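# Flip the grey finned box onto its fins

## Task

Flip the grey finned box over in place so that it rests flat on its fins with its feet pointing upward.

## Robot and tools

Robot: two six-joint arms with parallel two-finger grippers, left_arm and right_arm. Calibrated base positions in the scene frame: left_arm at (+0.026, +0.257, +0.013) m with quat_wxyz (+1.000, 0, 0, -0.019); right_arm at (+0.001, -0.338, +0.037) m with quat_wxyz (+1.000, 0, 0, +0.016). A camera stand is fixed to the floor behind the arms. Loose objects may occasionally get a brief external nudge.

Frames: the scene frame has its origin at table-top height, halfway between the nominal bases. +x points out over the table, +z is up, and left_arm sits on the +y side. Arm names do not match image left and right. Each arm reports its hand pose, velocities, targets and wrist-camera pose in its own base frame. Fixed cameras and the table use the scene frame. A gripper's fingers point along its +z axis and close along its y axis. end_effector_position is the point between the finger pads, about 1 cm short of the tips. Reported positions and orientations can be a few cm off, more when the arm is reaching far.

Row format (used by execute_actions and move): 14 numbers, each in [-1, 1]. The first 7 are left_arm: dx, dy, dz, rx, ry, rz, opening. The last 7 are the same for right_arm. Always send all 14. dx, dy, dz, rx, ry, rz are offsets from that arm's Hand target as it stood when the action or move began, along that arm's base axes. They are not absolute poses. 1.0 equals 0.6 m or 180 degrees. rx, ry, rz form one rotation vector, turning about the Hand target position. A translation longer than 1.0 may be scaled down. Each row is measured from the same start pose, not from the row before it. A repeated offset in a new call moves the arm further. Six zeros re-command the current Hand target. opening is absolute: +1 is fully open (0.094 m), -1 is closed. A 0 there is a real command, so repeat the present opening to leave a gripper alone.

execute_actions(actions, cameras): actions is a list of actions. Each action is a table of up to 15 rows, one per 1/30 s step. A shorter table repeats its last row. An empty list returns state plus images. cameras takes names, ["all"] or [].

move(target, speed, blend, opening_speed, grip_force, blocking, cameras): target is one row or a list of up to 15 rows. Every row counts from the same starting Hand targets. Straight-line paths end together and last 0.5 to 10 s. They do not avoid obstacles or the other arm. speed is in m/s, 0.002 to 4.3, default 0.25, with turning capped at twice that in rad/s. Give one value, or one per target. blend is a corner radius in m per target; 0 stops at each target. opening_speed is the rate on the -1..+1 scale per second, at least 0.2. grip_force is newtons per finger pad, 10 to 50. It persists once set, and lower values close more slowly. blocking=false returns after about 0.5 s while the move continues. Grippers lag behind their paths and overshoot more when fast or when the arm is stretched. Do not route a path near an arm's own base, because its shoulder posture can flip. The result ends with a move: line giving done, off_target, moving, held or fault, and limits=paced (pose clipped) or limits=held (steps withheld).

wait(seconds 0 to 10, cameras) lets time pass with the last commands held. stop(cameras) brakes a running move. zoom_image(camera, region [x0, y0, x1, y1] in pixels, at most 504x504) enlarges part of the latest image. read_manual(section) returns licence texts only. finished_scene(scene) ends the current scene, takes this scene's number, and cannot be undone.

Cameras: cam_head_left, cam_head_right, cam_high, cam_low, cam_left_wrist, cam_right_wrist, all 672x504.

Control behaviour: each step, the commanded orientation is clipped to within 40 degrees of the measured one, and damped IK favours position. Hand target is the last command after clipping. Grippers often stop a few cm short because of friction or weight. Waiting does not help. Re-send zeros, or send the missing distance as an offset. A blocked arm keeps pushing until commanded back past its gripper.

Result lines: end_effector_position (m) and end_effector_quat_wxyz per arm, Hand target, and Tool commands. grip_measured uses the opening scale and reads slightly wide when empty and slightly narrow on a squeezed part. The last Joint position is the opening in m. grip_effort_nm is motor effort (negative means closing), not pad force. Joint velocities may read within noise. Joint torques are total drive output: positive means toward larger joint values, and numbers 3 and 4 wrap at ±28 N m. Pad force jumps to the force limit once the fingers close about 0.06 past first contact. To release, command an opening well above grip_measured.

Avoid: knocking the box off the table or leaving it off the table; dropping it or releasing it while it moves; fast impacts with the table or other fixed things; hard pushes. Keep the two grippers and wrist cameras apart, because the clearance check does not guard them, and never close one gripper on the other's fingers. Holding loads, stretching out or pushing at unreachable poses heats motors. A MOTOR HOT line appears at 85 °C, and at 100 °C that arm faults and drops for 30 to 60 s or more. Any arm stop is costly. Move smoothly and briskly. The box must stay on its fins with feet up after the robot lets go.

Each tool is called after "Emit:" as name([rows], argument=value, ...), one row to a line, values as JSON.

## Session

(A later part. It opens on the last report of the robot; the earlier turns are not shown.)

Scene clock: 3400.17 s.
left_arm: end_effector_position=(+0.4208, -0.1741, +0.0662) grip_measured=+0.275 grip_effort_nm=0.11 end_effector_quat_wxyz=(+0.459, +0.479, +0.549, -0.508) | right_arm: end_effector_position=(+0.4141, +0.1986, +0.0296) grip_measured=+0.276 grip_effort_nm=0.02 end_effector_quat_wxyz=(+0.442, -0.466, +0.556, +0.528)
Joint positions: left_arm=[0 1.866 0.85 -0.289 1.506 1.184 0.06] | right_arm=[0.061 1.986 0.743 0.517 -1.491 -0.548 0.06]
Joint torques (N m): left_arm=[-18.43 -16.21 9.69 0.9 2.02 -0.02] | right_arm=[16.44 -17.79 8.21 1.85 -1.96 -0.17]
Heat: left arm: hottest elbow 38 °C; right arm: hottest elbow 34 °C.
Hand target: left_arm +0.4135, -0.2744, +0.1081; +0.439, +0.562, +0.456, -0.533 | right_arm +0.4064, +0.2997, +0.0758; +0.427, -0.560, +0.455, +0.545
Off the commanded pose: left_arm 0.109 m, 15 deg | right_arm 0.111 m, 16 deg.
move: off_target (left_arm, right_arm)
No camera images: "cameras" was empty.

Emit:
move(target=[0.023, 0.001, 0.057, 0.0024, 0.0277, 0, 0.277, 0.023, 0, 0.057, -0.0039, 0.0275, 0, 0.277], speed=0.03, cameras=["cam_low"])

Scene clock: 3415.57 s.
left_arm: end_effector_position=(+0.4274, -0.1739, +0.0821) grip_measured=+0.275 grip_effort_nm=0.11 end_effector_quat_wxyz=(+0.411, +0.441, +0.587, -0.540) | right_arm: end_effector_position=(+0.4246, +0.1994, +0.0583) grip_measured=+0.276 grip_effort_nm=0.02 end_effector_quat_wxyz=(+0.414, -0.439, +0.576, +0.552)
Joint positions: left_arm=[0 1.851 0.921 -0.56 1.492 1.212 0.06] | right_arm=[0.061 1.914 0.772 0.405 -1.499 -0.46 0.06]
Joint torques (N m): left_arm=[-17.79 -17.67 11.14 0.73 3.25 0.36] | right_arm=[15.68 -17.2 10.06 2.09 -2.16 -0.28]
Heat: left arm: hottest elbow 38 °C; right arm: hottest elbow 35 °C.
Hand target: left_arm +0.4273, -0.2738, +0.1423; +0.416, +0.540, +0.476, -0.555 | right_arm +0.4201, +0.2997, +0.1099; +0.403, -0.539, +0.476, +0.566
Off the commanded pose: left_arm 0.117 m, 17 deg | right_arm 0.113 m, 16 deg.
move: off_target (left_arm, right_arm)
Images, in order (width x height): cam_low 672x504.

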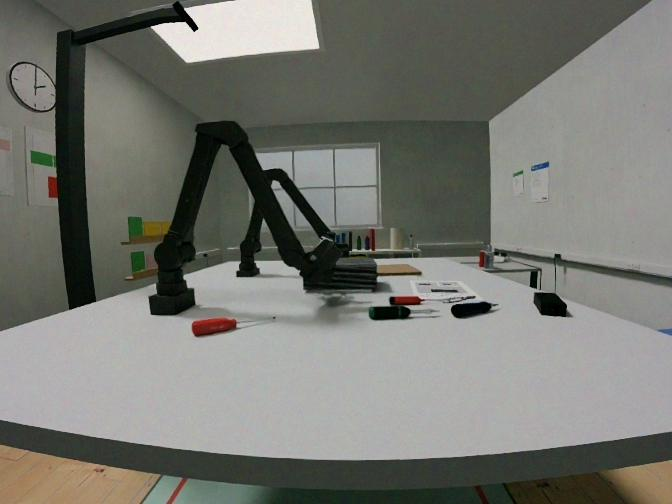

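Emit:
zoom_image(camera="cam_low", region=[270, 225, 410, 315])

Emit:
wait(seconds=0, cameras=["cam_left_wrist", "cam_right_wrist"])

Scaled by 3.600.

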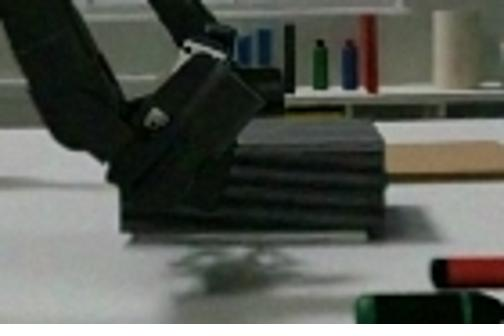

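Scene clock: 3419.43 s.
left_arm: end_effector_position=(+0.4276, -0.1739, +0.0822) grip_measured=+0.275 grip_effort_nm=0.11 end_effector_quat_wxyz=(+0.411, +0.441, +0.587, -0.540) | right_arm: end_effector_position=(+0.4246, +0.1994, +0.0583) grip_measured=+0.276 grip_effort_nm=0.02 end_effector_quat_wxyz=(+0.414, -0.439, +0.576, +0.552)
Joint positions: left_arm=[0 1.851 0.922 -0.56 1.492 1.212 0.06] | right_arm=[0.061 1.914 0.772 0.405 -1.499 -0.459 0.06]
Joint torques (N m): left_arm=[-17.73 -17.73 11.14 0.81 3.25 0.36] | right_arm=[15.68 -17.9 9.96 2.11 -2.18 -0.24]
Heat: left arm: hottest elbow 39 °C; right arm: hottest elbow 35 °C.
Hand target: left_arm +0.4274, -0.2738, +0.1425; +0.416, +0.540, +0.476, -0.555 | right_arm +0.4201, +0.2997, +0.1098; +0.403, -0.539, +0.476, +0.566
Tool commands: left_gripper/opening=+0.277 right_gripper/opening=+0.277
Off the commanded pose: left_arm 0.117 m, 17 deg | right_arm 0.113 m, 16 deg.
Images, in order (width x height): cam_left_wrist 672x504, cam_right_wrist 672x504.

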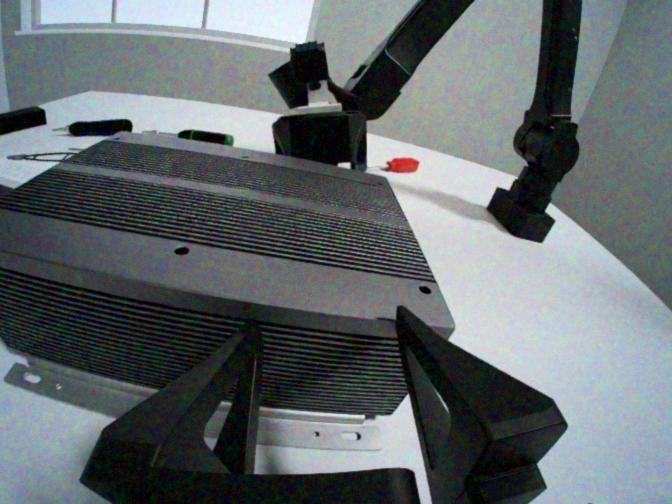

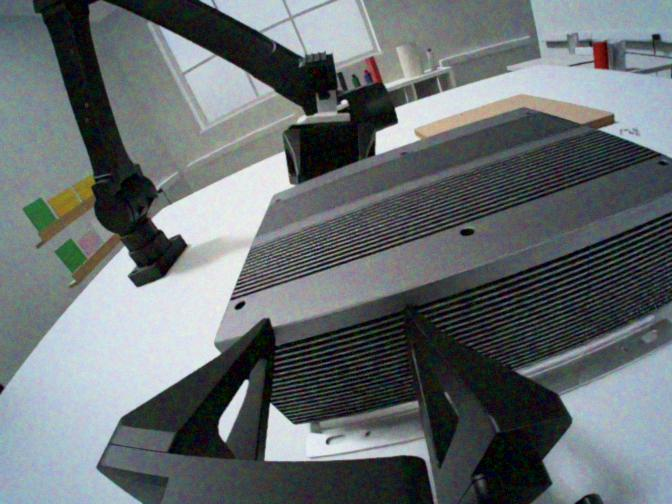

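Emit:
move([
  [-0.02, 0, -0.13, 0, -0.0277, 0, 0.277, -0.02, 0, -0.13, 0, -0.0277, 0, 0.277],
  [-0.02, 0.19, -0.135, 0, -0.0277, 0.077, 0.6, -0.02, -0.19, -0.135, 0, -0.0277, -0.077, 0.6],
], speed=0.06, blend=[0, 0], cameras=["cam_head_left", "cam_low", "cam_left_wrist", "cam_right_wrist"])

Scene clock: 3492.93 s.
left_arm: end_effector_position=(+0.4159, -0.1632, +0.0652) grip_measured=+0.597 grip_effort_nm=0.16 end_effector_quat_wxyz=(+0.499, +0.507, +0.516, -0.477) | right_arm: end_effector_position=(+0.4071, +0.1912, +0.0306) grip_measured=+0.598 grip_effort_nm=0.08 end_effector_quat_wxyz=(+0.486, -0.507, +0.517, +0.490)
Joint positions: left_arm=[0.027 1.879 0.868 -0.474 1.524 1.499 0.075] | right_arm=[0.044 1.972 0.724 0.48 -1.503 -0.753 0.075]
Joint torques (N m): left_arm=[0.09 -11.46 4.3 1.16 0.89 -0.26] | right_arm=[-1.9 -11.46 2.85 1.96 -0.71 0.01]
Heat: left arm: hottest wrist yaw 53 °C; right arm: hottest elbow 38 °C.
Hand target: left_arm +0.4153, -0.1597, +0.0613; +0.500, +0.502, +0.520, -0.477 | right_arm +0.4082, +0.1858, +0.0289; +0.489, -0.501, +0.520, +0.489
Off the commanded pose: left_arm 0.005 m, 1 deg | right_arm 0.006 m, 1 deg.
move: done
Images, in order (width x height): cam_head_left 672x504, cam_low 672x504, cam_left_wrist 672x504, cam_right_wrist 672x504.

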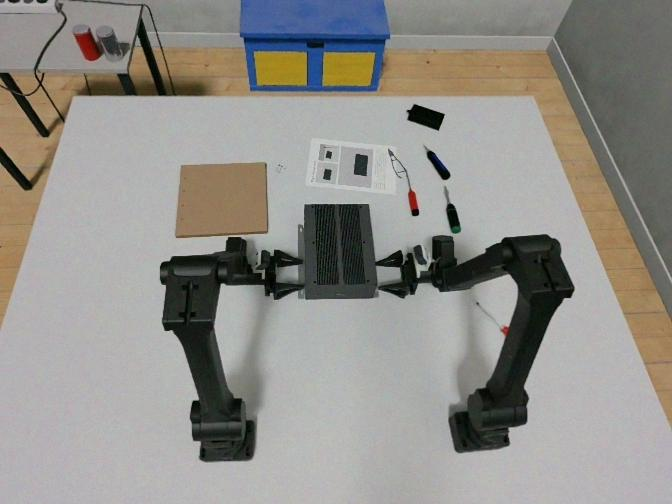

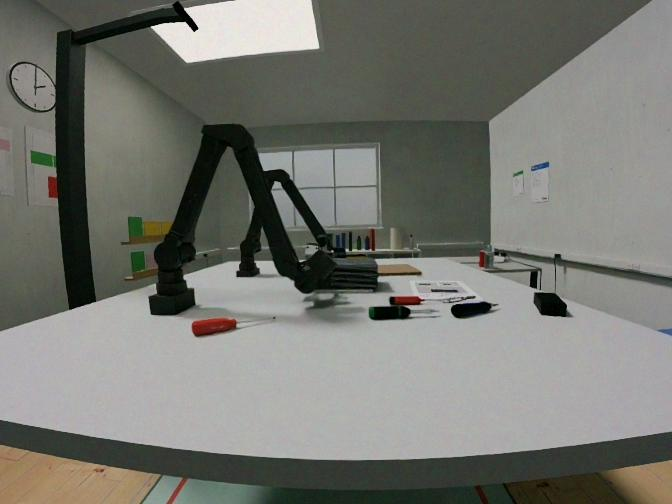

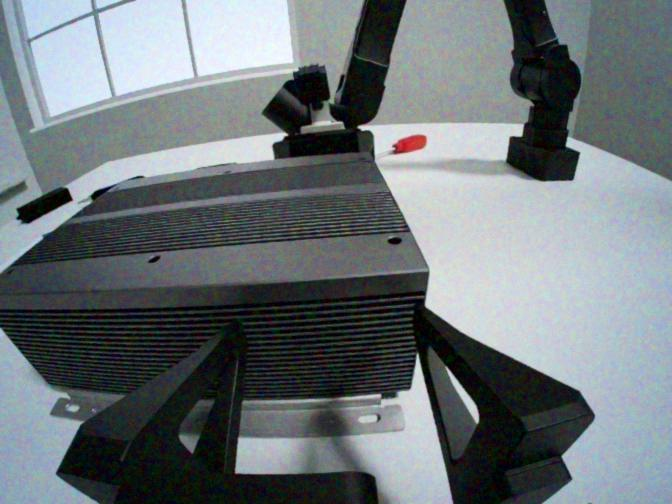

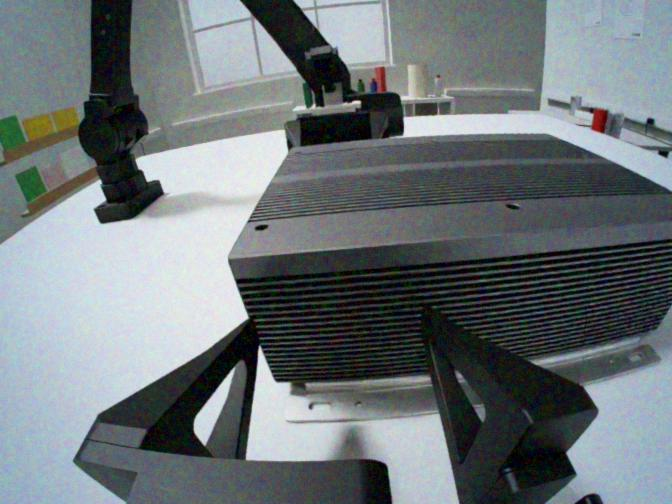

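Emit:
move([
  [-0.05, 0.15, 0.25, 0, 0, 0, 1.0, -0.02, -0.1, 0.1, 0, 0, 0, 1.0],
  [-0.2, 0.12, 0.3, 0.486, -0.127, 0.3385, 1.0, -0.05, -0.2, 0.2, 0, 0, 0, 1.0],
], speed=0.25, blend=[0.03, 0], cameras=["cam_head_left", "cam_left_wrist", "cam_low"])

Scene clock: 3836.97 s.
left_arm: end_effector_position=(+0.2905, -0.0809, +0.2294) grip_measured=+0.997 grip_effort_nm=0.15 end_effector_quat_wxyz=(+0.260, +0.468, +0.755, +0.378) | right_arm: end_effector_position=(+0.3780, +0.0719, +0.1445) grip_measured=+0.998 grip_effort_nm=0.08 end_effector_quat_wxyz=(+0.561, -0.421, +0.566, +0.433)
Joint positions: left_arm=[-0.708 0.759 0.635 -0.896 -0.825 0.648 0.094] | right_arm=[-0.28 1.548 0.539 0.379 -1.578 -0.611 0.094]
Joint torques (N m): left_arm=[-1.44 0.38 11.88 1.16 -0.48 -0.36] | right_arm=[-1.2 -8.82 4.78 1.47 -0.59 0.04]
Heat: left arm: hottest shoulder 35 °C; right arm: hottest shoulder 33 °C.
Hand target: left_arm +0.2953, -0.0877, +0.2414; +0.268, +0.463, +0.756, +0.376 | right_arm +0.3782, +0.0657, +0.1489; +0.489, -0.501, +0.520, +0.489
Off the commanded pose: left_arm 0.015 m, 1 deg | right_arm 0.008 m, 15 deg.
joint sent to its limit (right arm) — joint 5 (wrist yaw), lower limit. The joint targets are off in orientation, not in position.
move: off_target (left_arm, right_arm)
Images, in order (width x height): cam_head_left 672x504, cam_low 672x504, cam_left_wrist 672x504.

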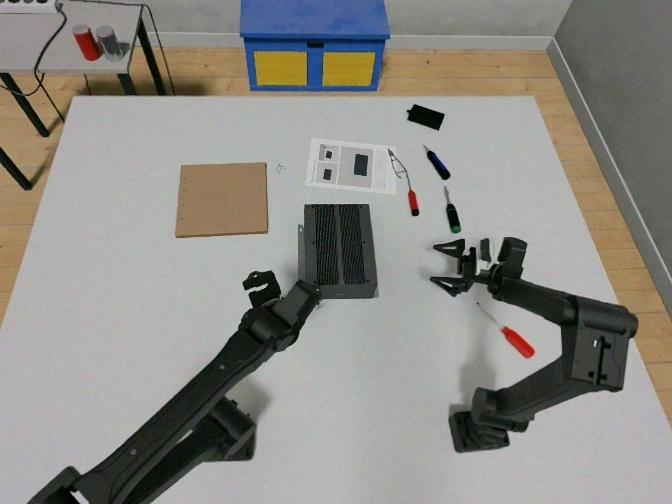

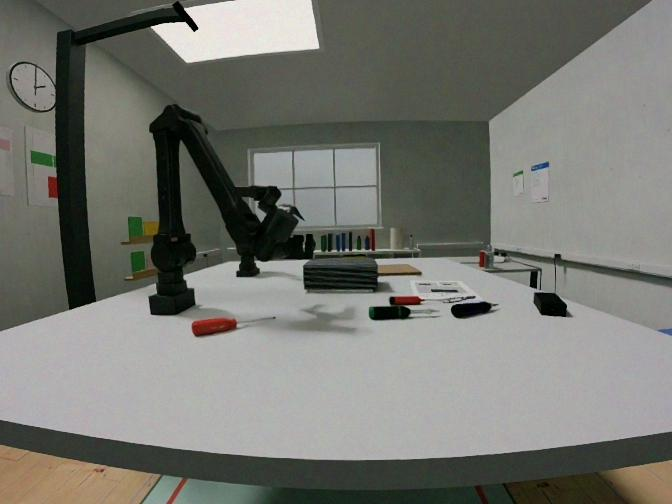

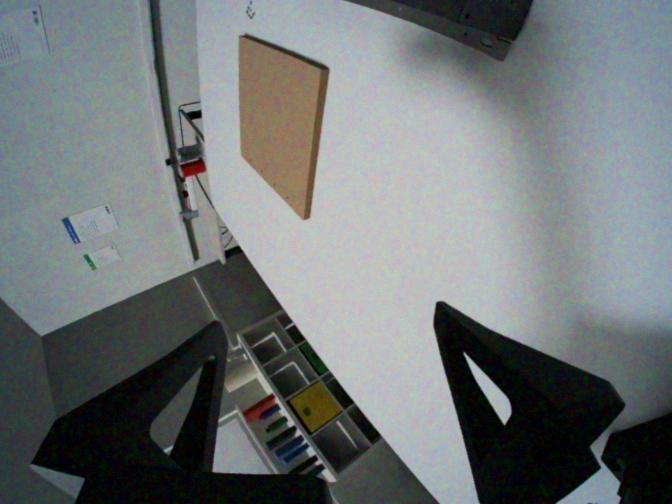

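Emit:
execute_actions(actions=[], cameras=["cam_head_left", "cam_low", "cam_left_wrist"])

Scene clock: 3899.30 s.
left_arm: end_effector_position=(+0.2905, -0.0809, +0.2294) grip_measured=+0.997 grip_effort_nm=0.16 end_effector_quat_wxyz=(+0.260, +0.468, +0.755, +0.378) | right_arm: end_effector_position=(+0.3780, +0.0719, +0.1445) grip_measured=+0.998 grip_effort_nm=0.08 end_effector_quat_wxyz=(+0.561, -0.421, +0.567, +0.433)
Joint positions: left_arm=[-0.708 0.759 0.635 -0.896 -0.825 0.648 0.094] | right_arm=[-0.28 1.548 0.539 0.379 -1.578 -0.611 0.094]
Joint velocities: within noise
Joint torques (N m): left_arm=[-1.55 0.26 11.85 1.16 -0.49 -0.4] | right_arm=[-1.79 -9.05 4.68 1.58 -0.6 0.1]
Heat: left arm: hottest elbow 45 °C; right arm: hottest elbow 33 °C.
Hand target: left_arm +0.2953, -0.0877, +0.2414; +0.269, +0.463, +0.756, +0.376 | right_arm +0.3782, +0.0657, +0.1489; +0.489, -0.501, +0.520, +0.489
Tool commands: left_gripper/opening=+1.0 right_gripper/opening=+1.0
Off the commanded pose: left_arm 0.015 m, 1 deg | right_arm 0.008 m, 15 deg.
Images, in order (width x height): cam_head_left 672x504, cam_low 672x504, cam_left_wrist 672x504.

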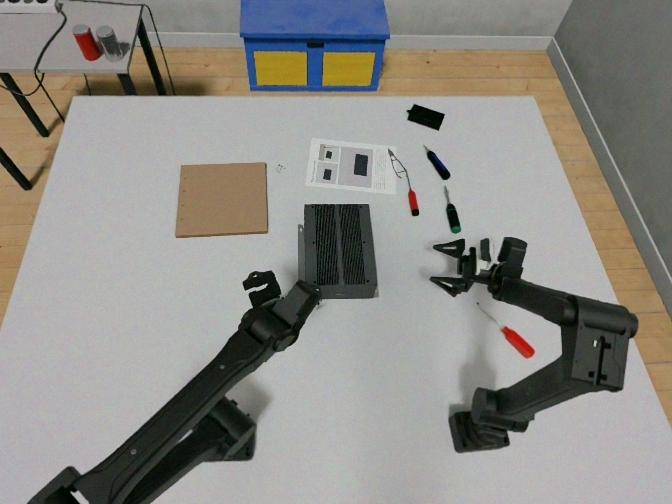

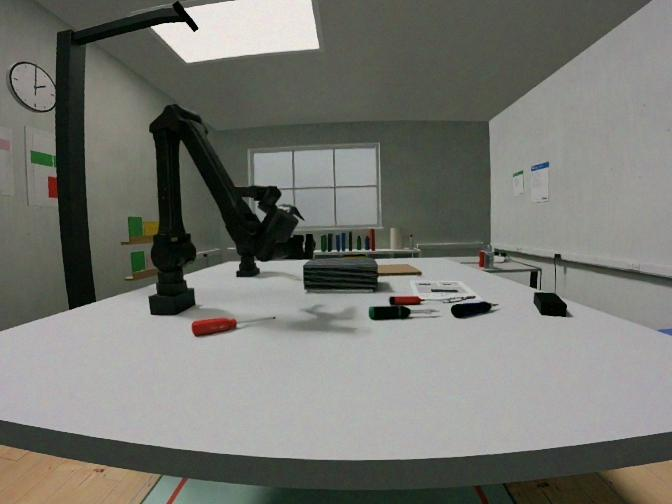

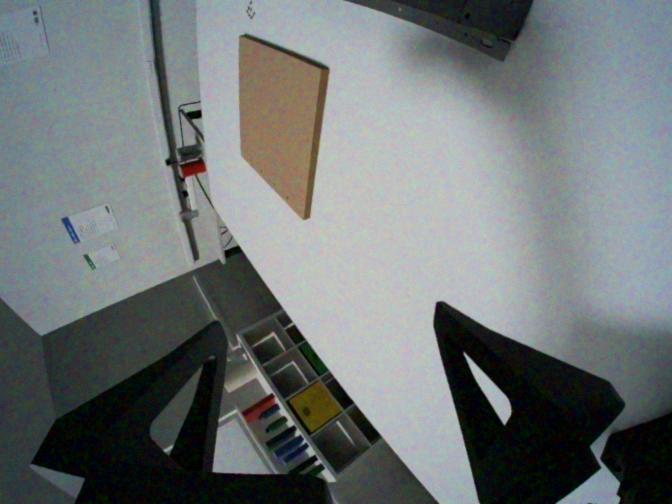

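Emit:
zoom_image(camera="cam_left_wrist", region=[340, 0, 560, 120])

Emit:
zoom_image(camera="cam_head_left", region=[230, 190, 400, 310])

Scaled by 2.291 from the camera's 672x504 image, which has a finer 960x720 frame.

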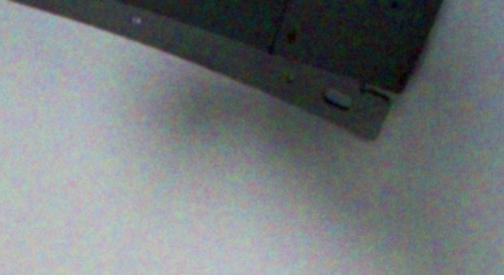

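Scaled by 2.965.

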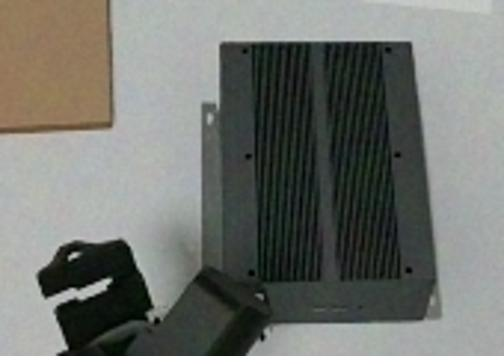

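Emit:
move([
  [0.0158,-0.1735,-0.08,0,0,0,1,0,0,0,0,0,0,1],
  [0.0158,-0.1735,-0.1157,0,0,0,1,0,0,0,0,0,0,1],
  [0.1108,-0.1735,-0.2,0,0,0,1,0,0,0,0,0,0,1],
], speed=0.12, blend=0.02, cameras=["cam_left_wrist", "cam_head_left"])

Scene clock: 4017.47 s.
left_arm: end_effector_position=(+0.3595, -0.1943, +0.1297) grip_measured=+0.997 grip_effort_nm=0.16 end_effector_quat_wxyz=(+0.277, +0.458, +0.758, +0.373) | right_arm: end_effector_position=(+0.3780, +0.0719, +0.1445) grip_measured=+0.998 grip_effort_nm=0.08 end_effector_quat_wxyz=(+0.560, -0.420, +0.567, +0.433)
Joint positions: left_arm=[-0.829 1.312 0.7 -0.494 -0.882 0.482 0.094] | right_arm=[-0.28 1.548 0.539 0.379 -1.578 -0.609 0.094]
Joint torques (N m): left_arm=[0.09 -5.54 7.39 2.02 -0.29 -0.12] | right_arm=[-1.49 -9.41 4.81 1.44 -0.6 0.03]
Heat: left arm: hottest elbow 49 °C; right arm: hottest elbow 33 °C.
Hand target: left_arm +0.3618, -0.1918, +0.1214; +0.268, +0.463, +0.756, +0.376 | right_arm +0.3782, +0.0657, +0.1489; +0.489, -0.501, +0.520, +0.489
Off the commanded pose: left_arm 0.009 m, 1 deg | right_arm 0.008 m, 15 deg.
joint sent to its limit (right arm) — joint 5 (wrist yaw), lower limit. The joint targets are off in orientation, not in position.
move: off_target (right_arm); blend cut to 0.0107 m at target 1, 0.0107 m at target 2
Images, in order (width x height): cam_head_left 672x504, cam_left_wrist 672x504.

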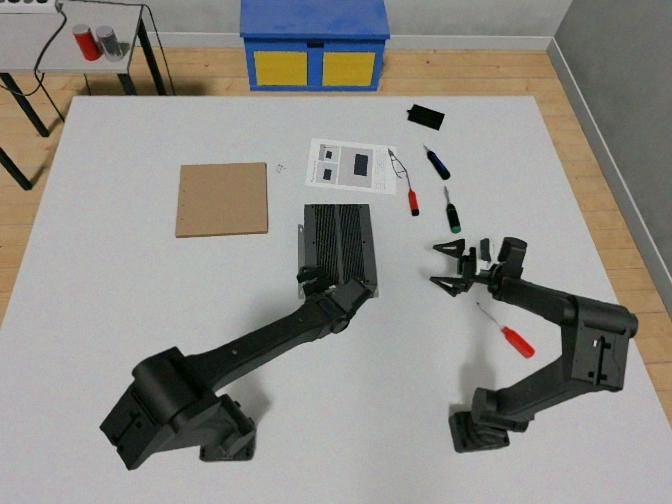

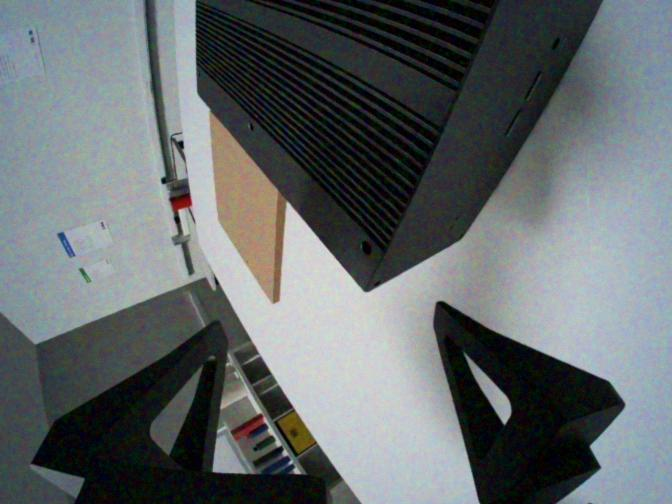

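Emit:
zoom_image(camera="cam_left_wrist", region=[340, 160, 560, 330])

Scaled by 2.291 from the camera's 672x504 image, which has a finer 960x720 frame.

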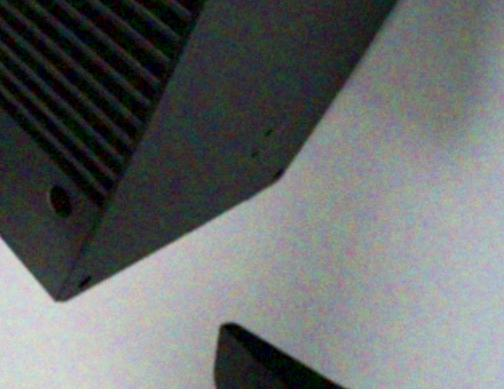

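Emit:
move([
  [0.0117,0.0292,-0.0333,0,0,0,1,0,0,0,0,0,0,1],
  [0.0117,0.0292,-0.1292,0,0,0,1,0,0,0,0,0,0,1],
], speed=0.08, blend=0.008, cameras=["cam_left_wrist", "cam_head_left"])

Emit:
zoom_image(camera="cam_left_wrist", region=[300, 180, 520, 350])

Scene clock: 4067.00 s.
left_arm: end_effector_position=(+0.3674, -0.1782, +0.0518) grip_measured=+0.997 grip_effort_nm=0.16 end_effector_quat_wxyz=(+0.277, +0.459, +0.757, +0.373) | right_arm: end_effector_position=(+0.3780, +0.0719, +0.1445) grip_measured=+0.998 grip_effort_nm=0.08 end_effector_quat_wxyz=(+0.560, -0.420, +0.567, +0.433)
Joint positions: left_arm=[-0.778 1.481 0.583 -0.154 -0.858 0.553 0.094] | right_arm=[-0.28 1.548 0.539 0.379 -1.578 -0.609 0.094]
Joint torques (N m): left_arm=[0.09 -6.24 5.91 2.06 -0.26 -0.12] | right_arm=[-1.9 -9.88 4.88 1.46 -0.64 0.05]
Heat: left arm: hottest elbow 43 °C; right arm: hottest elbow 33 °C.
Hand target: left_arm +0.3688, -0.1743, +0.0439; +0.269, +0.463, +0.756, +0.376 | right_arm +0.3782, +0.0657, +0.1489; +0.489, -0.501, +0.520, +0.489
Off the commanded pose: left_arm 0.009 m, 1 deg | right_arm 0.008 m, 15 deg.
joint sent to its limit (right arm) — joint 5 (wrist yaw), lower limit. The joint targets are off in orientation, not in position.
move: off_target (right_arm)
Images, in order (width x height): cam_head_left 672x504, cam_left_wrist 672x504.

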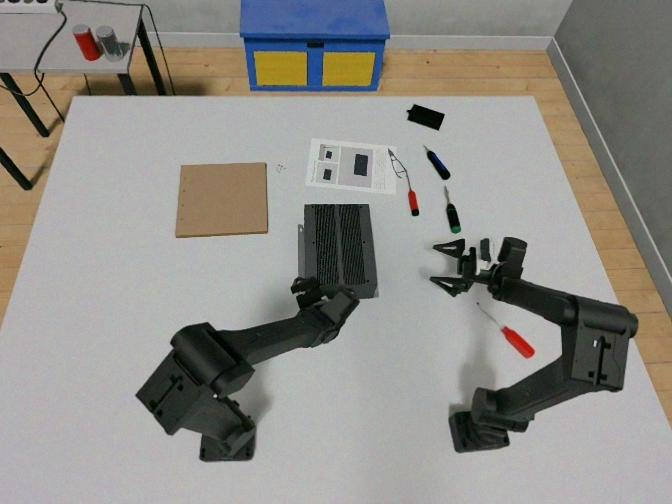

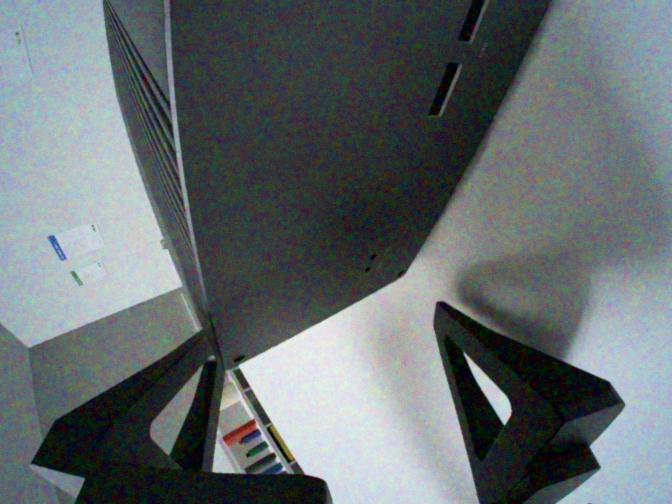

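Scaled by 2.291 from the camera's 672x504 image, which has a finer 960x720 frame.

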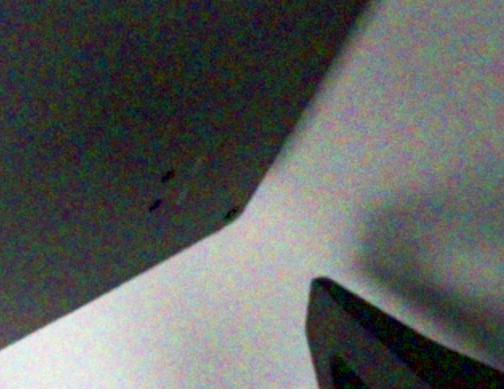

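Emit:
move(target=[0,0.01,-0.0192,0,0,0,1,0,0,0,0,0,0,1], speed=0.03, cameras=["cam_left_wrist"])

Emit:
zoom_image(camera="cam_left_wrist", region=[300, 180, 520, 350])

Scene clock: 4099.97 s.
left_arm: end_effector_position=(+0.3682, -0.1727, +0.0410) grip_measured=+0.997 grip_effort_nm=0.16 end_effector_quat_wxyz=(+0.278, +0.458, +0.757, +0.373) | right_arm: end_effector_position=(+0.3780, +0.0719, +0.1445) grip_measured=+0.998 grip_effort_nm=0.08 end_effector_quat_wxyz=(+0.560, -0.420, +0.567, +0.433)
Joint positions: left_arm=[-0.765 1.506 0.562 -0.093 -0.851 0.57 0.094] | right_arm=[-0.28 1.548 0.539 0.379 -1.578 -0.609 0.094]
Joint torques (N m): left_arm=[0.09 -6.01 5.55 2.06 -0.24 -0.15] | right_arm=[-2.37 -8.64 4.6 1.57 -0.61 0.1]
Heat: left arm: hottest elbow 41 °C; right arm: hottest elbow 33 °C.
Hand target: left_arm +0.3688, -0.1682, +0.0322; +0.268, +0.463, +0.756, +0.376 | right_arm +0.3782, +0.0657, +0.1489; +0.489, -0.501, +0.520, +0.489
Off the commanded pose: left_arm 0.010 m, 1 deg | right_arm 0.008 m, 15 deg.
joint sent to its limit (right arm) — joint 5 (wrist yaw), lower limit. The joint targets are off in orientation, not in position.
move: off_target (right_arm)
Images, in order (width x height): cam_left_wrist 672x504.

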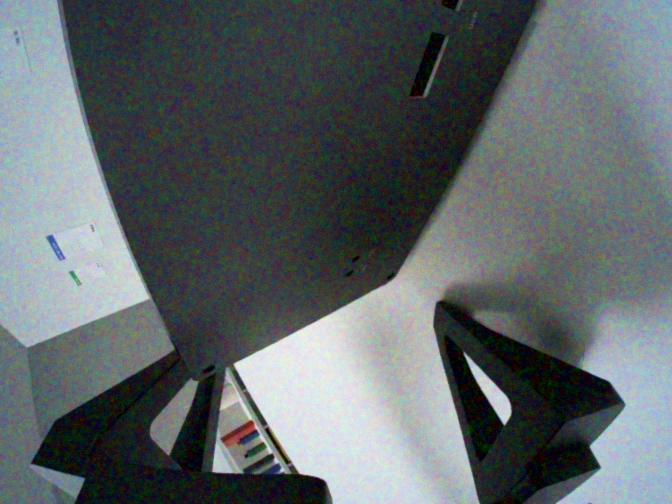

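Scaled by 2.291 from the camera's 672x504 image, which has a finer 960x720 frame.

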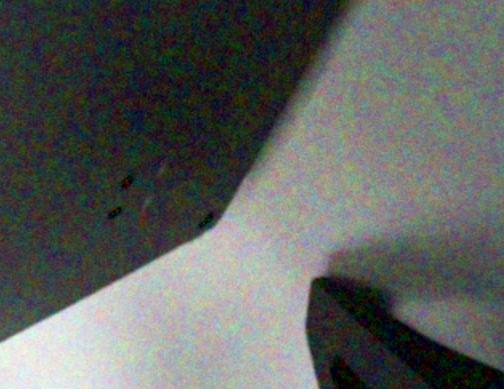

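Emit:
move(target=[0,0,-0.0083,0,0,0,1,0,0,0,0,0,0,1], speed=0.02)

Emit:
move(target=[0,0,-0.0083,0,0,0,1,0,0,0,0,0,0,1], speed=0.02, cameras=["cam_left_wrist"])

Emit:
zoom_image(camera="cam_left_wrist", region=[300, 180, 520, 350])

Scene clock: 4107.50 s.
left_arm: end_effector_position=(+0.3693, -0.1734, +0.0391) grip_measured=+0.998 grip_effort_nm=0.15 end_effector_quat_wxyz=(+0.282, +0.456, +0.758, +0.372) | right_arm: end_effector_position=(+0.3780, +0.0719, +0.1445) grip_measured=+0.998 grip_effort_nm=0.08 end_effector_quat_wxyz=(+0.560, -0.420, +0.567, +0.433)
Joint positions: left_arm=[-0.764 1.515 0.56 -0.072 -0.851 0.571 0.094] | right_arm=[-0.28 1.548 0.539 0.379 -1.578 -0.609 0.094]
Joint torques (N m): left_arm=[-0.09 -5.6 5.42 2.07 -0.24 -0.13] | right_arm=[-1.61 -9.41 4.78 1.54 -0.61 0.01]
Heat: left arm: hottest elbow 40 °C; right arm: hottest elbow 33 °C.
Hand target: left_arm +0.3688, -0.1683, +0.0273; +0.268, +0.463, +0.756, +0.376 | right_arm +0.3782, +0.0657, +0.1489; +0.489, -0.501, +0.520, +0.489
Off the commanded pose: left_arm 0.013 m, 2 deg | right_arm 0.008 m, 15 deg.
joint sent to its limit (right arm) — joint 5 (wrist yaw), lower limit. The joint targets are off in orientation, not in position.
move: off_target (left_arm, right_arm)

Scene clock: 4108.33 s.
left_arm: end_effector_position=(+0.3707, -0.1737, +0.0385) grip_measured=+0.998 grip_effort_nm=0.14 end_effector_quat_wxyz=(+0.286, +0.453, +0.757, +0.374) | right_arm: end_effector_position=(+0.3780, +0.0719, +0.1445) grip_measured=+0.998 grip_effort_nm=0.08 end_effector_quat_wxyz=(+0.560, -0.420, +0.567, +0.433)
Joint positions: left_arm=[-0.764 1.521 0.558 -0.054 -0.857 0.571 0.094] | right_arm=[-0.28 1.548 0.539 0.379 -1.578 -0.609 0.094]
Joint torques (N m): left_arm=[-0.03 -4.89 5.15 2.26 -0.04 -0.13] | right_arm=[-1.38 -9 4.79 1.46 -0.61 0.06]
Heat: left arm: hottest elbow 40 °C; right arm: hottest elbow 33 °C.
Hand target: left_arm +0.3688, -0.1683, +0.0224; +0.269, +0.463, +0.756, +0.376 | right_arm +0.3782, +0.0657, +0.1489; +0.489, -0.501, +0.520, +0.489
Off the commanded pose: left_arm 0.017 m, 2 deg | right_arm 0.008 m, 15 deg.
joint sent to its limit (right arm) — joint 5 (wrist yaw), lower limit. The joint targets are off in orientation, not in position.
move: off_target (left_arm, right_arm)
Images, in order (width x height): cam_left_wrist 672x504.

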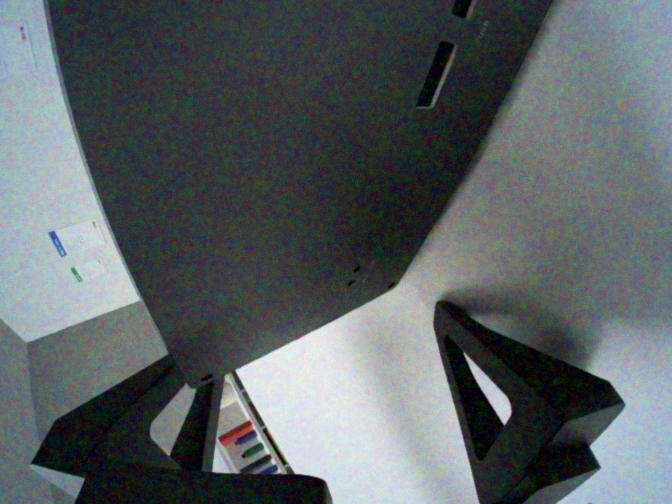

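Scaled by 2.291 from the camera's 672x504 image, which has a finer 960x720 frame.

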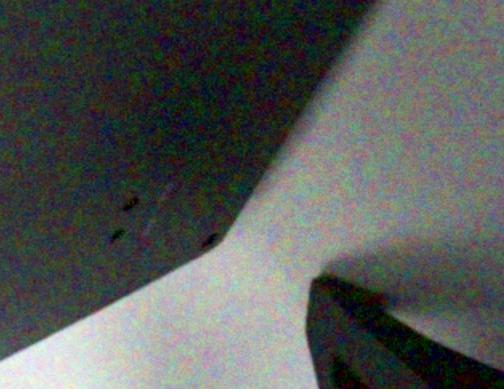

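Emit:
move(target=[0.03,0.0025,0.011,0,0,0,1,0,0,0,0,0,0,1], speed=0.03, cameras=["cam_left_wrist"])

Emit:
zoom_image(camera="cam_left_wrist", region=[340, 230, 500, 350])

Scene clock: 4139.47 s.
left_arm: end_effector_position=(+0.3801, -0.1668, +0.0384) grip_measured=+0.998 grip_effort_nm=0.14 end_effector_quat_wxyz=(+0.280, +0.458, +0.756, +0.375) | right_arm: end_effector_position=(+0.3780, +0.0719, +0.1445) grip_measured=+0.998 grip_effort_nm=0.08 end_effector_quat_wxyz=(+0.560, -0.420, +0.567, +0.433)
Joint positions: left_arm=[-0.729 1.526 0.564 -0.033 -0.837 0.621 0.094] | right_arm=[-0.28 1.548 0.539 0.379 -1.578 -0.609 0.094]
Joint torques (N m): left_arm=[0.38 -5.07 7.16 1.83 0 -0.16] | right_arm=[-2.14 -9.41 4.81 1.68 -0.59 0.07]
Heat: left arm: hottest elbow 38 °C; right arm: hottest elbow 33 °C.
Hand target: left_arm +0.3867, -0.1668, +0.0289; +0.268, +0.463, +0.756, +0.376 | right_arm +0.3782, +0.0657, +0.1489; +0.489, -0.501, +0.520, +0.489
Off the commanded pose: left_arm 0.012 m, 1 deg | right_arm 0.008 m, 15 deg.
joint sent to its limit (right arm) — joint 5 (wrist yaw), lower limit. The joint targets are off in orientation, not in position.
move: off_target (left_arm, right_arm)
Images, in order (width x height): cam_left_wrist 672x504.

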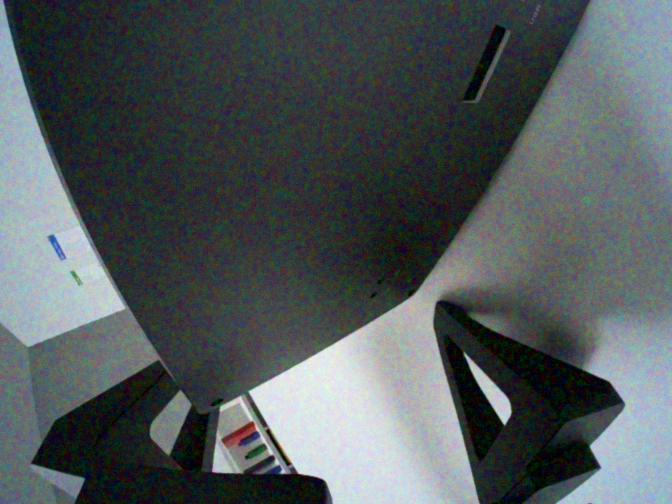

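Scaled by 3.150 from the camera's 672x504 image, which has a finer 960x720 frame.

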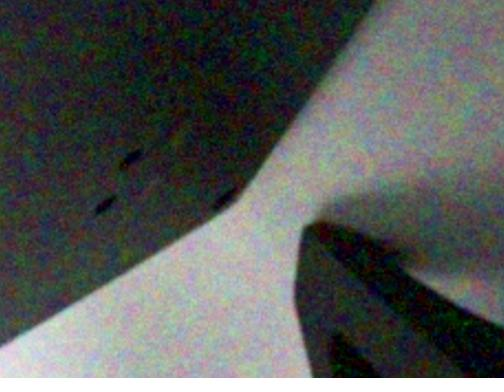

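Emit:
move(target=[0.0233,-0.0117,0,0,0,0,1,0,0,0,0,0,0,1], speed=0.03, cameras=["cam_left_wrist"])

Emit:
zoom_image(camera="cam_left_wrist", region=[340, 230, 500, 350])

Scene clock: 4148.97 s.
left_arm: end_effector_position=(+0.3878, -0.1693, +0.0381) grip_measured=+0.998 grip_effort_nm=0.15 end_effector_quat_wxyz=(+0.277, +0.459, +0.755, +0.377) | right_arm: end_effector_position=(+0.3780, +0.0719, +0.1445) grip_measured=+0.998 grip_effort_nm=0.08 end_effector_quat_wxyz=(+0.560, -0.420, +0.567, +0.433)
Joint positions: left_arm=[-0.721 1.545 0.585 -0.033 -0.836 0.635 0.094] | right_arm=[-0.28 1.548 0.539 0.379 -1.578 -0.609 0.094]
Joint torques (N m): left_arm=[0.5 -4.37 8.49 1.92 0.19 -0.13] | right_arm=[-1.44 -8.94 4.83 1.55 -0.62 0.07]
Heat: left arm: hottest elbow 38 °C; right arm: hottest elbow 33 °C.
Hand target: left_arm +0.4007, -0.1738, +0.0289; +0.268, +0.463, +0.756, +0.376 | right_arm +0.3782, +0.0657, +0.1489; +0.489, -0.501, +0.520, +0.489
Off the commanded pose: left_arm 0.017 m, 1 deg | right_arm 0.008 m, 15 deg.
joint sent to its limit (right arm) — joint 5 (wrist yaw), lower limit. The joint targets are off in orientation, not in position.
move: off_target (left_arm, right_arm)
Images, in order (width x height): cam_left_wrist 672x504.

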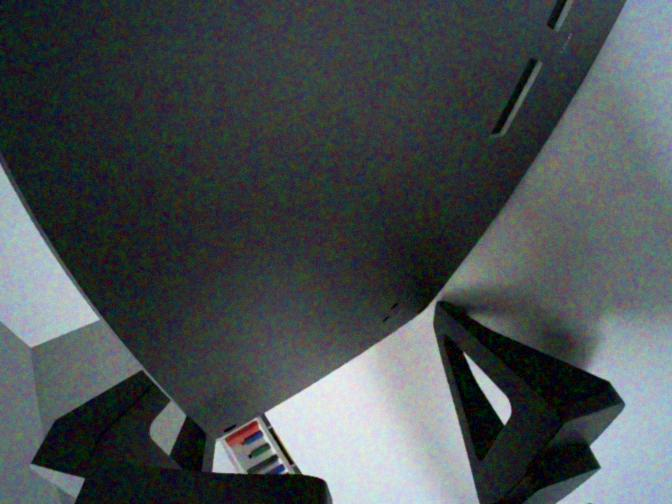

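Scaled by 3.150 from the camera's 672x504 image, which has a finer 960x720 frame.

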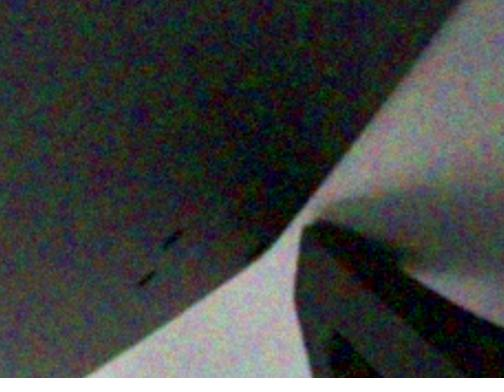

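Emit:
execute_actions(actions=[], cameras=["cam_head_left", "cam_head_right", "cam_high", "cam_right_wrist"])

Emit:
zoom_image(camera="cam_head_left", region=[270, 230, 410, 335])

Emit:
zoom_image(camera="cam_head_right", region=[230, 230, 400, 360])

Scene clock: 4167.43 s.
left_arm: end_effector_position=(+0.3878, -0.1693, +0.0381) grip_measured=+0.998 grip_effort_nm=0.15 end_effector_quat_wxyz=(+0.277, +0.459, +0.755, +0.377) | right_arm: end_effector_position=(+0.3780, +0.0719, +0.1445) grip_measured=+0.998 grip_effort_nm=0.08 end_effector_quat_wxyz=(+0.560, -0.420, +0.567, +0.433)
Joint positions: left_arm=[-0.721 1.545 0.585 -0.033 -0.836 0.635 0.094] | right_arm=[-0.28 1.548 0.539 0.379 -1.578 -0.609 0.094]
Joint velocities: within noise
Joint torques (N m): left_arm=[0.56 -4.37 8.55 1.88 0.2 -0.13] | right_arm=[-2.2 -9.05 4.83 1.44 -0.61 0.04]
Heat: left arm: hottest elbow 39 °C; right arm: hottest elbow 33 °C.
Hand target: left_arm +0.4007, -0.1738, +0.0289; +0.268, +0.463, +0.756, +0.376 | right_arm +0.3782, +0.0657, +0.1489; +0.489, -0.501, +0.520, +0.489
Tool commands: left_gripper/opening=+1.0 right_gripper/opening=+1.0
Off the commanded pose: left_arm 0.017 m, 1 deg | right_arm 0.008 m, 15 deg.
Images, in order (width x height): cam_head_left 672x504, cam_head_right 672x504, cam_high 672x504, cam_right_wrist 672x504.

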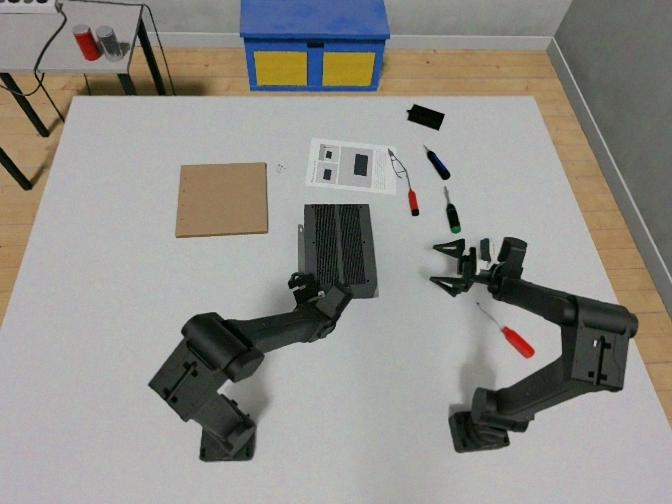

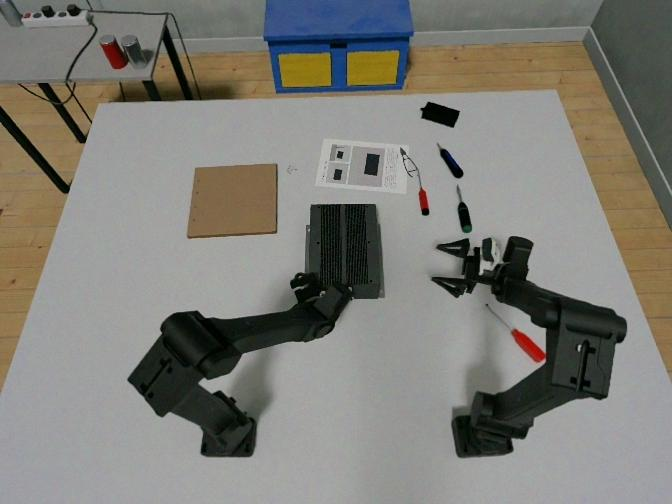

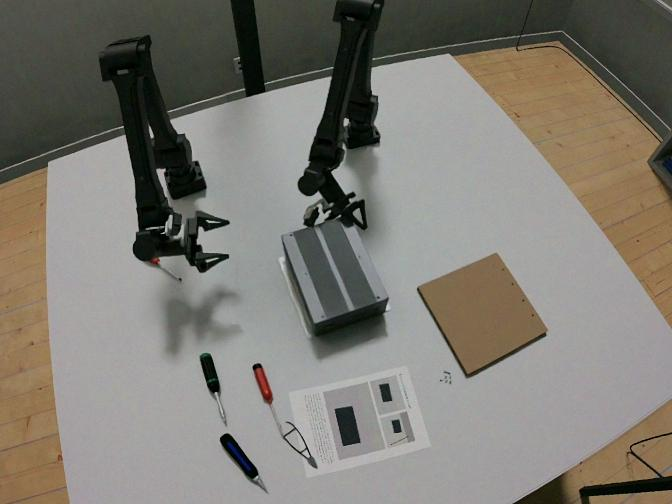

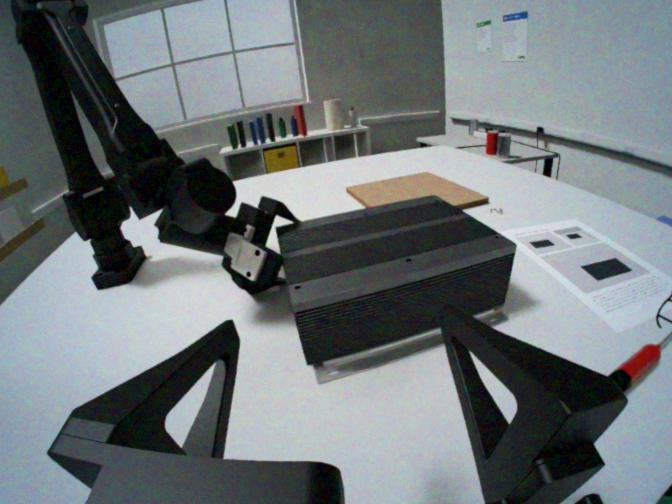

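Scaled by 3.600.

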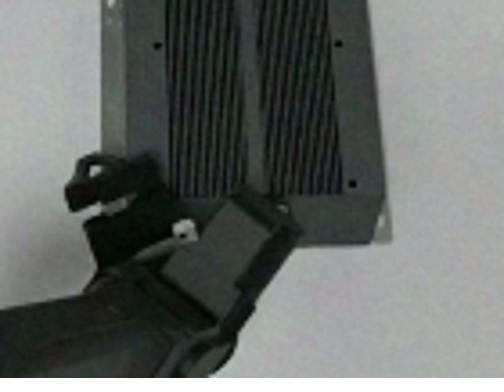

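Scaled by 2.965.

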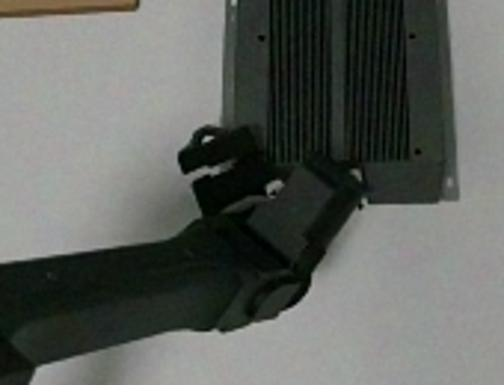

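Emit:
zoom_image(camera="cam_right_wrist", region=[200, 180, 340, 310])

Emit:
zoom_image(camera="cam_high", region=[270, 170, 400, 260])

Scaled by 3.600 from the camera's 672x504 image, which has a finer 960x720 frame.

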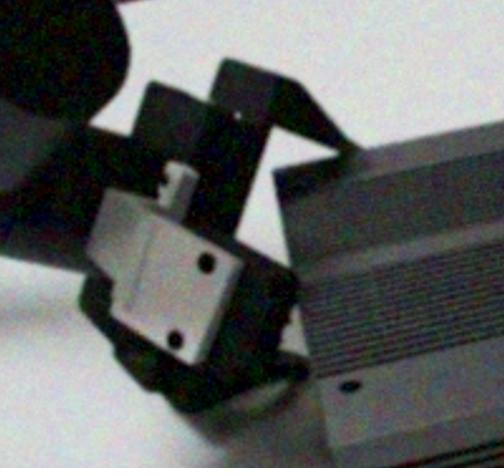

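Scaled by 3.877.

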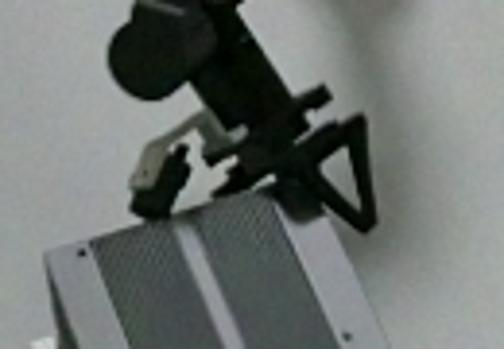

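Emit:
move([
  [-0.0437,0.0022,0.0127,0,0,0,1,0,0,0,0,0,0,1],
  [-0.0437,0.0022,0.0127,0.0049,-0.0248,-0.0083,1,0,0,0,0,0,0,1],
], speed=0.04, cameras=["cam_left_wrist"])

Emit:
zoom_image(camera="cam_left_wrist", region=[340, 230, 500, 350])

Scene clock: 4256.57 s.
left_arm: end_effector_position=(+0.3771, -0.1699, +0.0413) grip_measured=+0.998 grip_effort_nm=0.15 end_effector_quat_wxyz=(+0.301, +0.451, +0.742, +0.394) | right_arm: end_effector_position=(+0.3780, +0.0719, +0.1445) grip_measured=+0.998 grip_effort_nm=0.08 end_effector_quat_wxyz=(+0.560, -0.420, +0.567, +0.433)
Joint positions: left_arm=[-0.756 1.537 0.536 0.059 -0.891 0.645 0.094] | right_arm=[-0.28 1.548 0.539 0.379 -1.578 -0.609 0.094]
Joint torques (N m): left_arm=[-1.67 -6.89 5.27 2.18 -0.49 -0.12] | right_arm=[-2.26 -9.47 4.68 1.63 -0.6 0.03]
Heat: left arm: hottest elbow 41 °C; right arm: hottest elbow 33 °C.
Hand target: left_arm +0.3745, -0.1725, +0.0364; +0.299, +0.460, +0.736, +0.396 | right_arm +0.3782, +0.0657, +0.1489; +0.489, -0.501, +0.520, +0.489
Off the commanded pose: left_arm 0.006 m, 1 deg | right_arm 0.008 m, 15 deg.
joint sent to its limit (right arm) — joint 5 (wrist yaw), lower limit. The joint targets are off in orientation, not in position.
move: off_target (right_arm)
Images, in order (width x height): cam_left_wrist 672x504.

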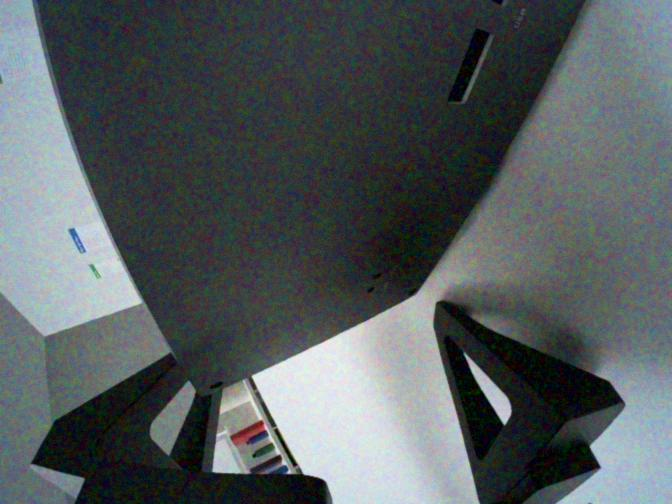

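Scaled by 3.150 from the camera's 672x504 image, which has a finer 960x720 frame.

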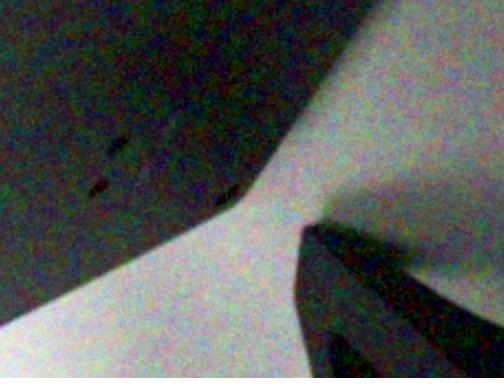

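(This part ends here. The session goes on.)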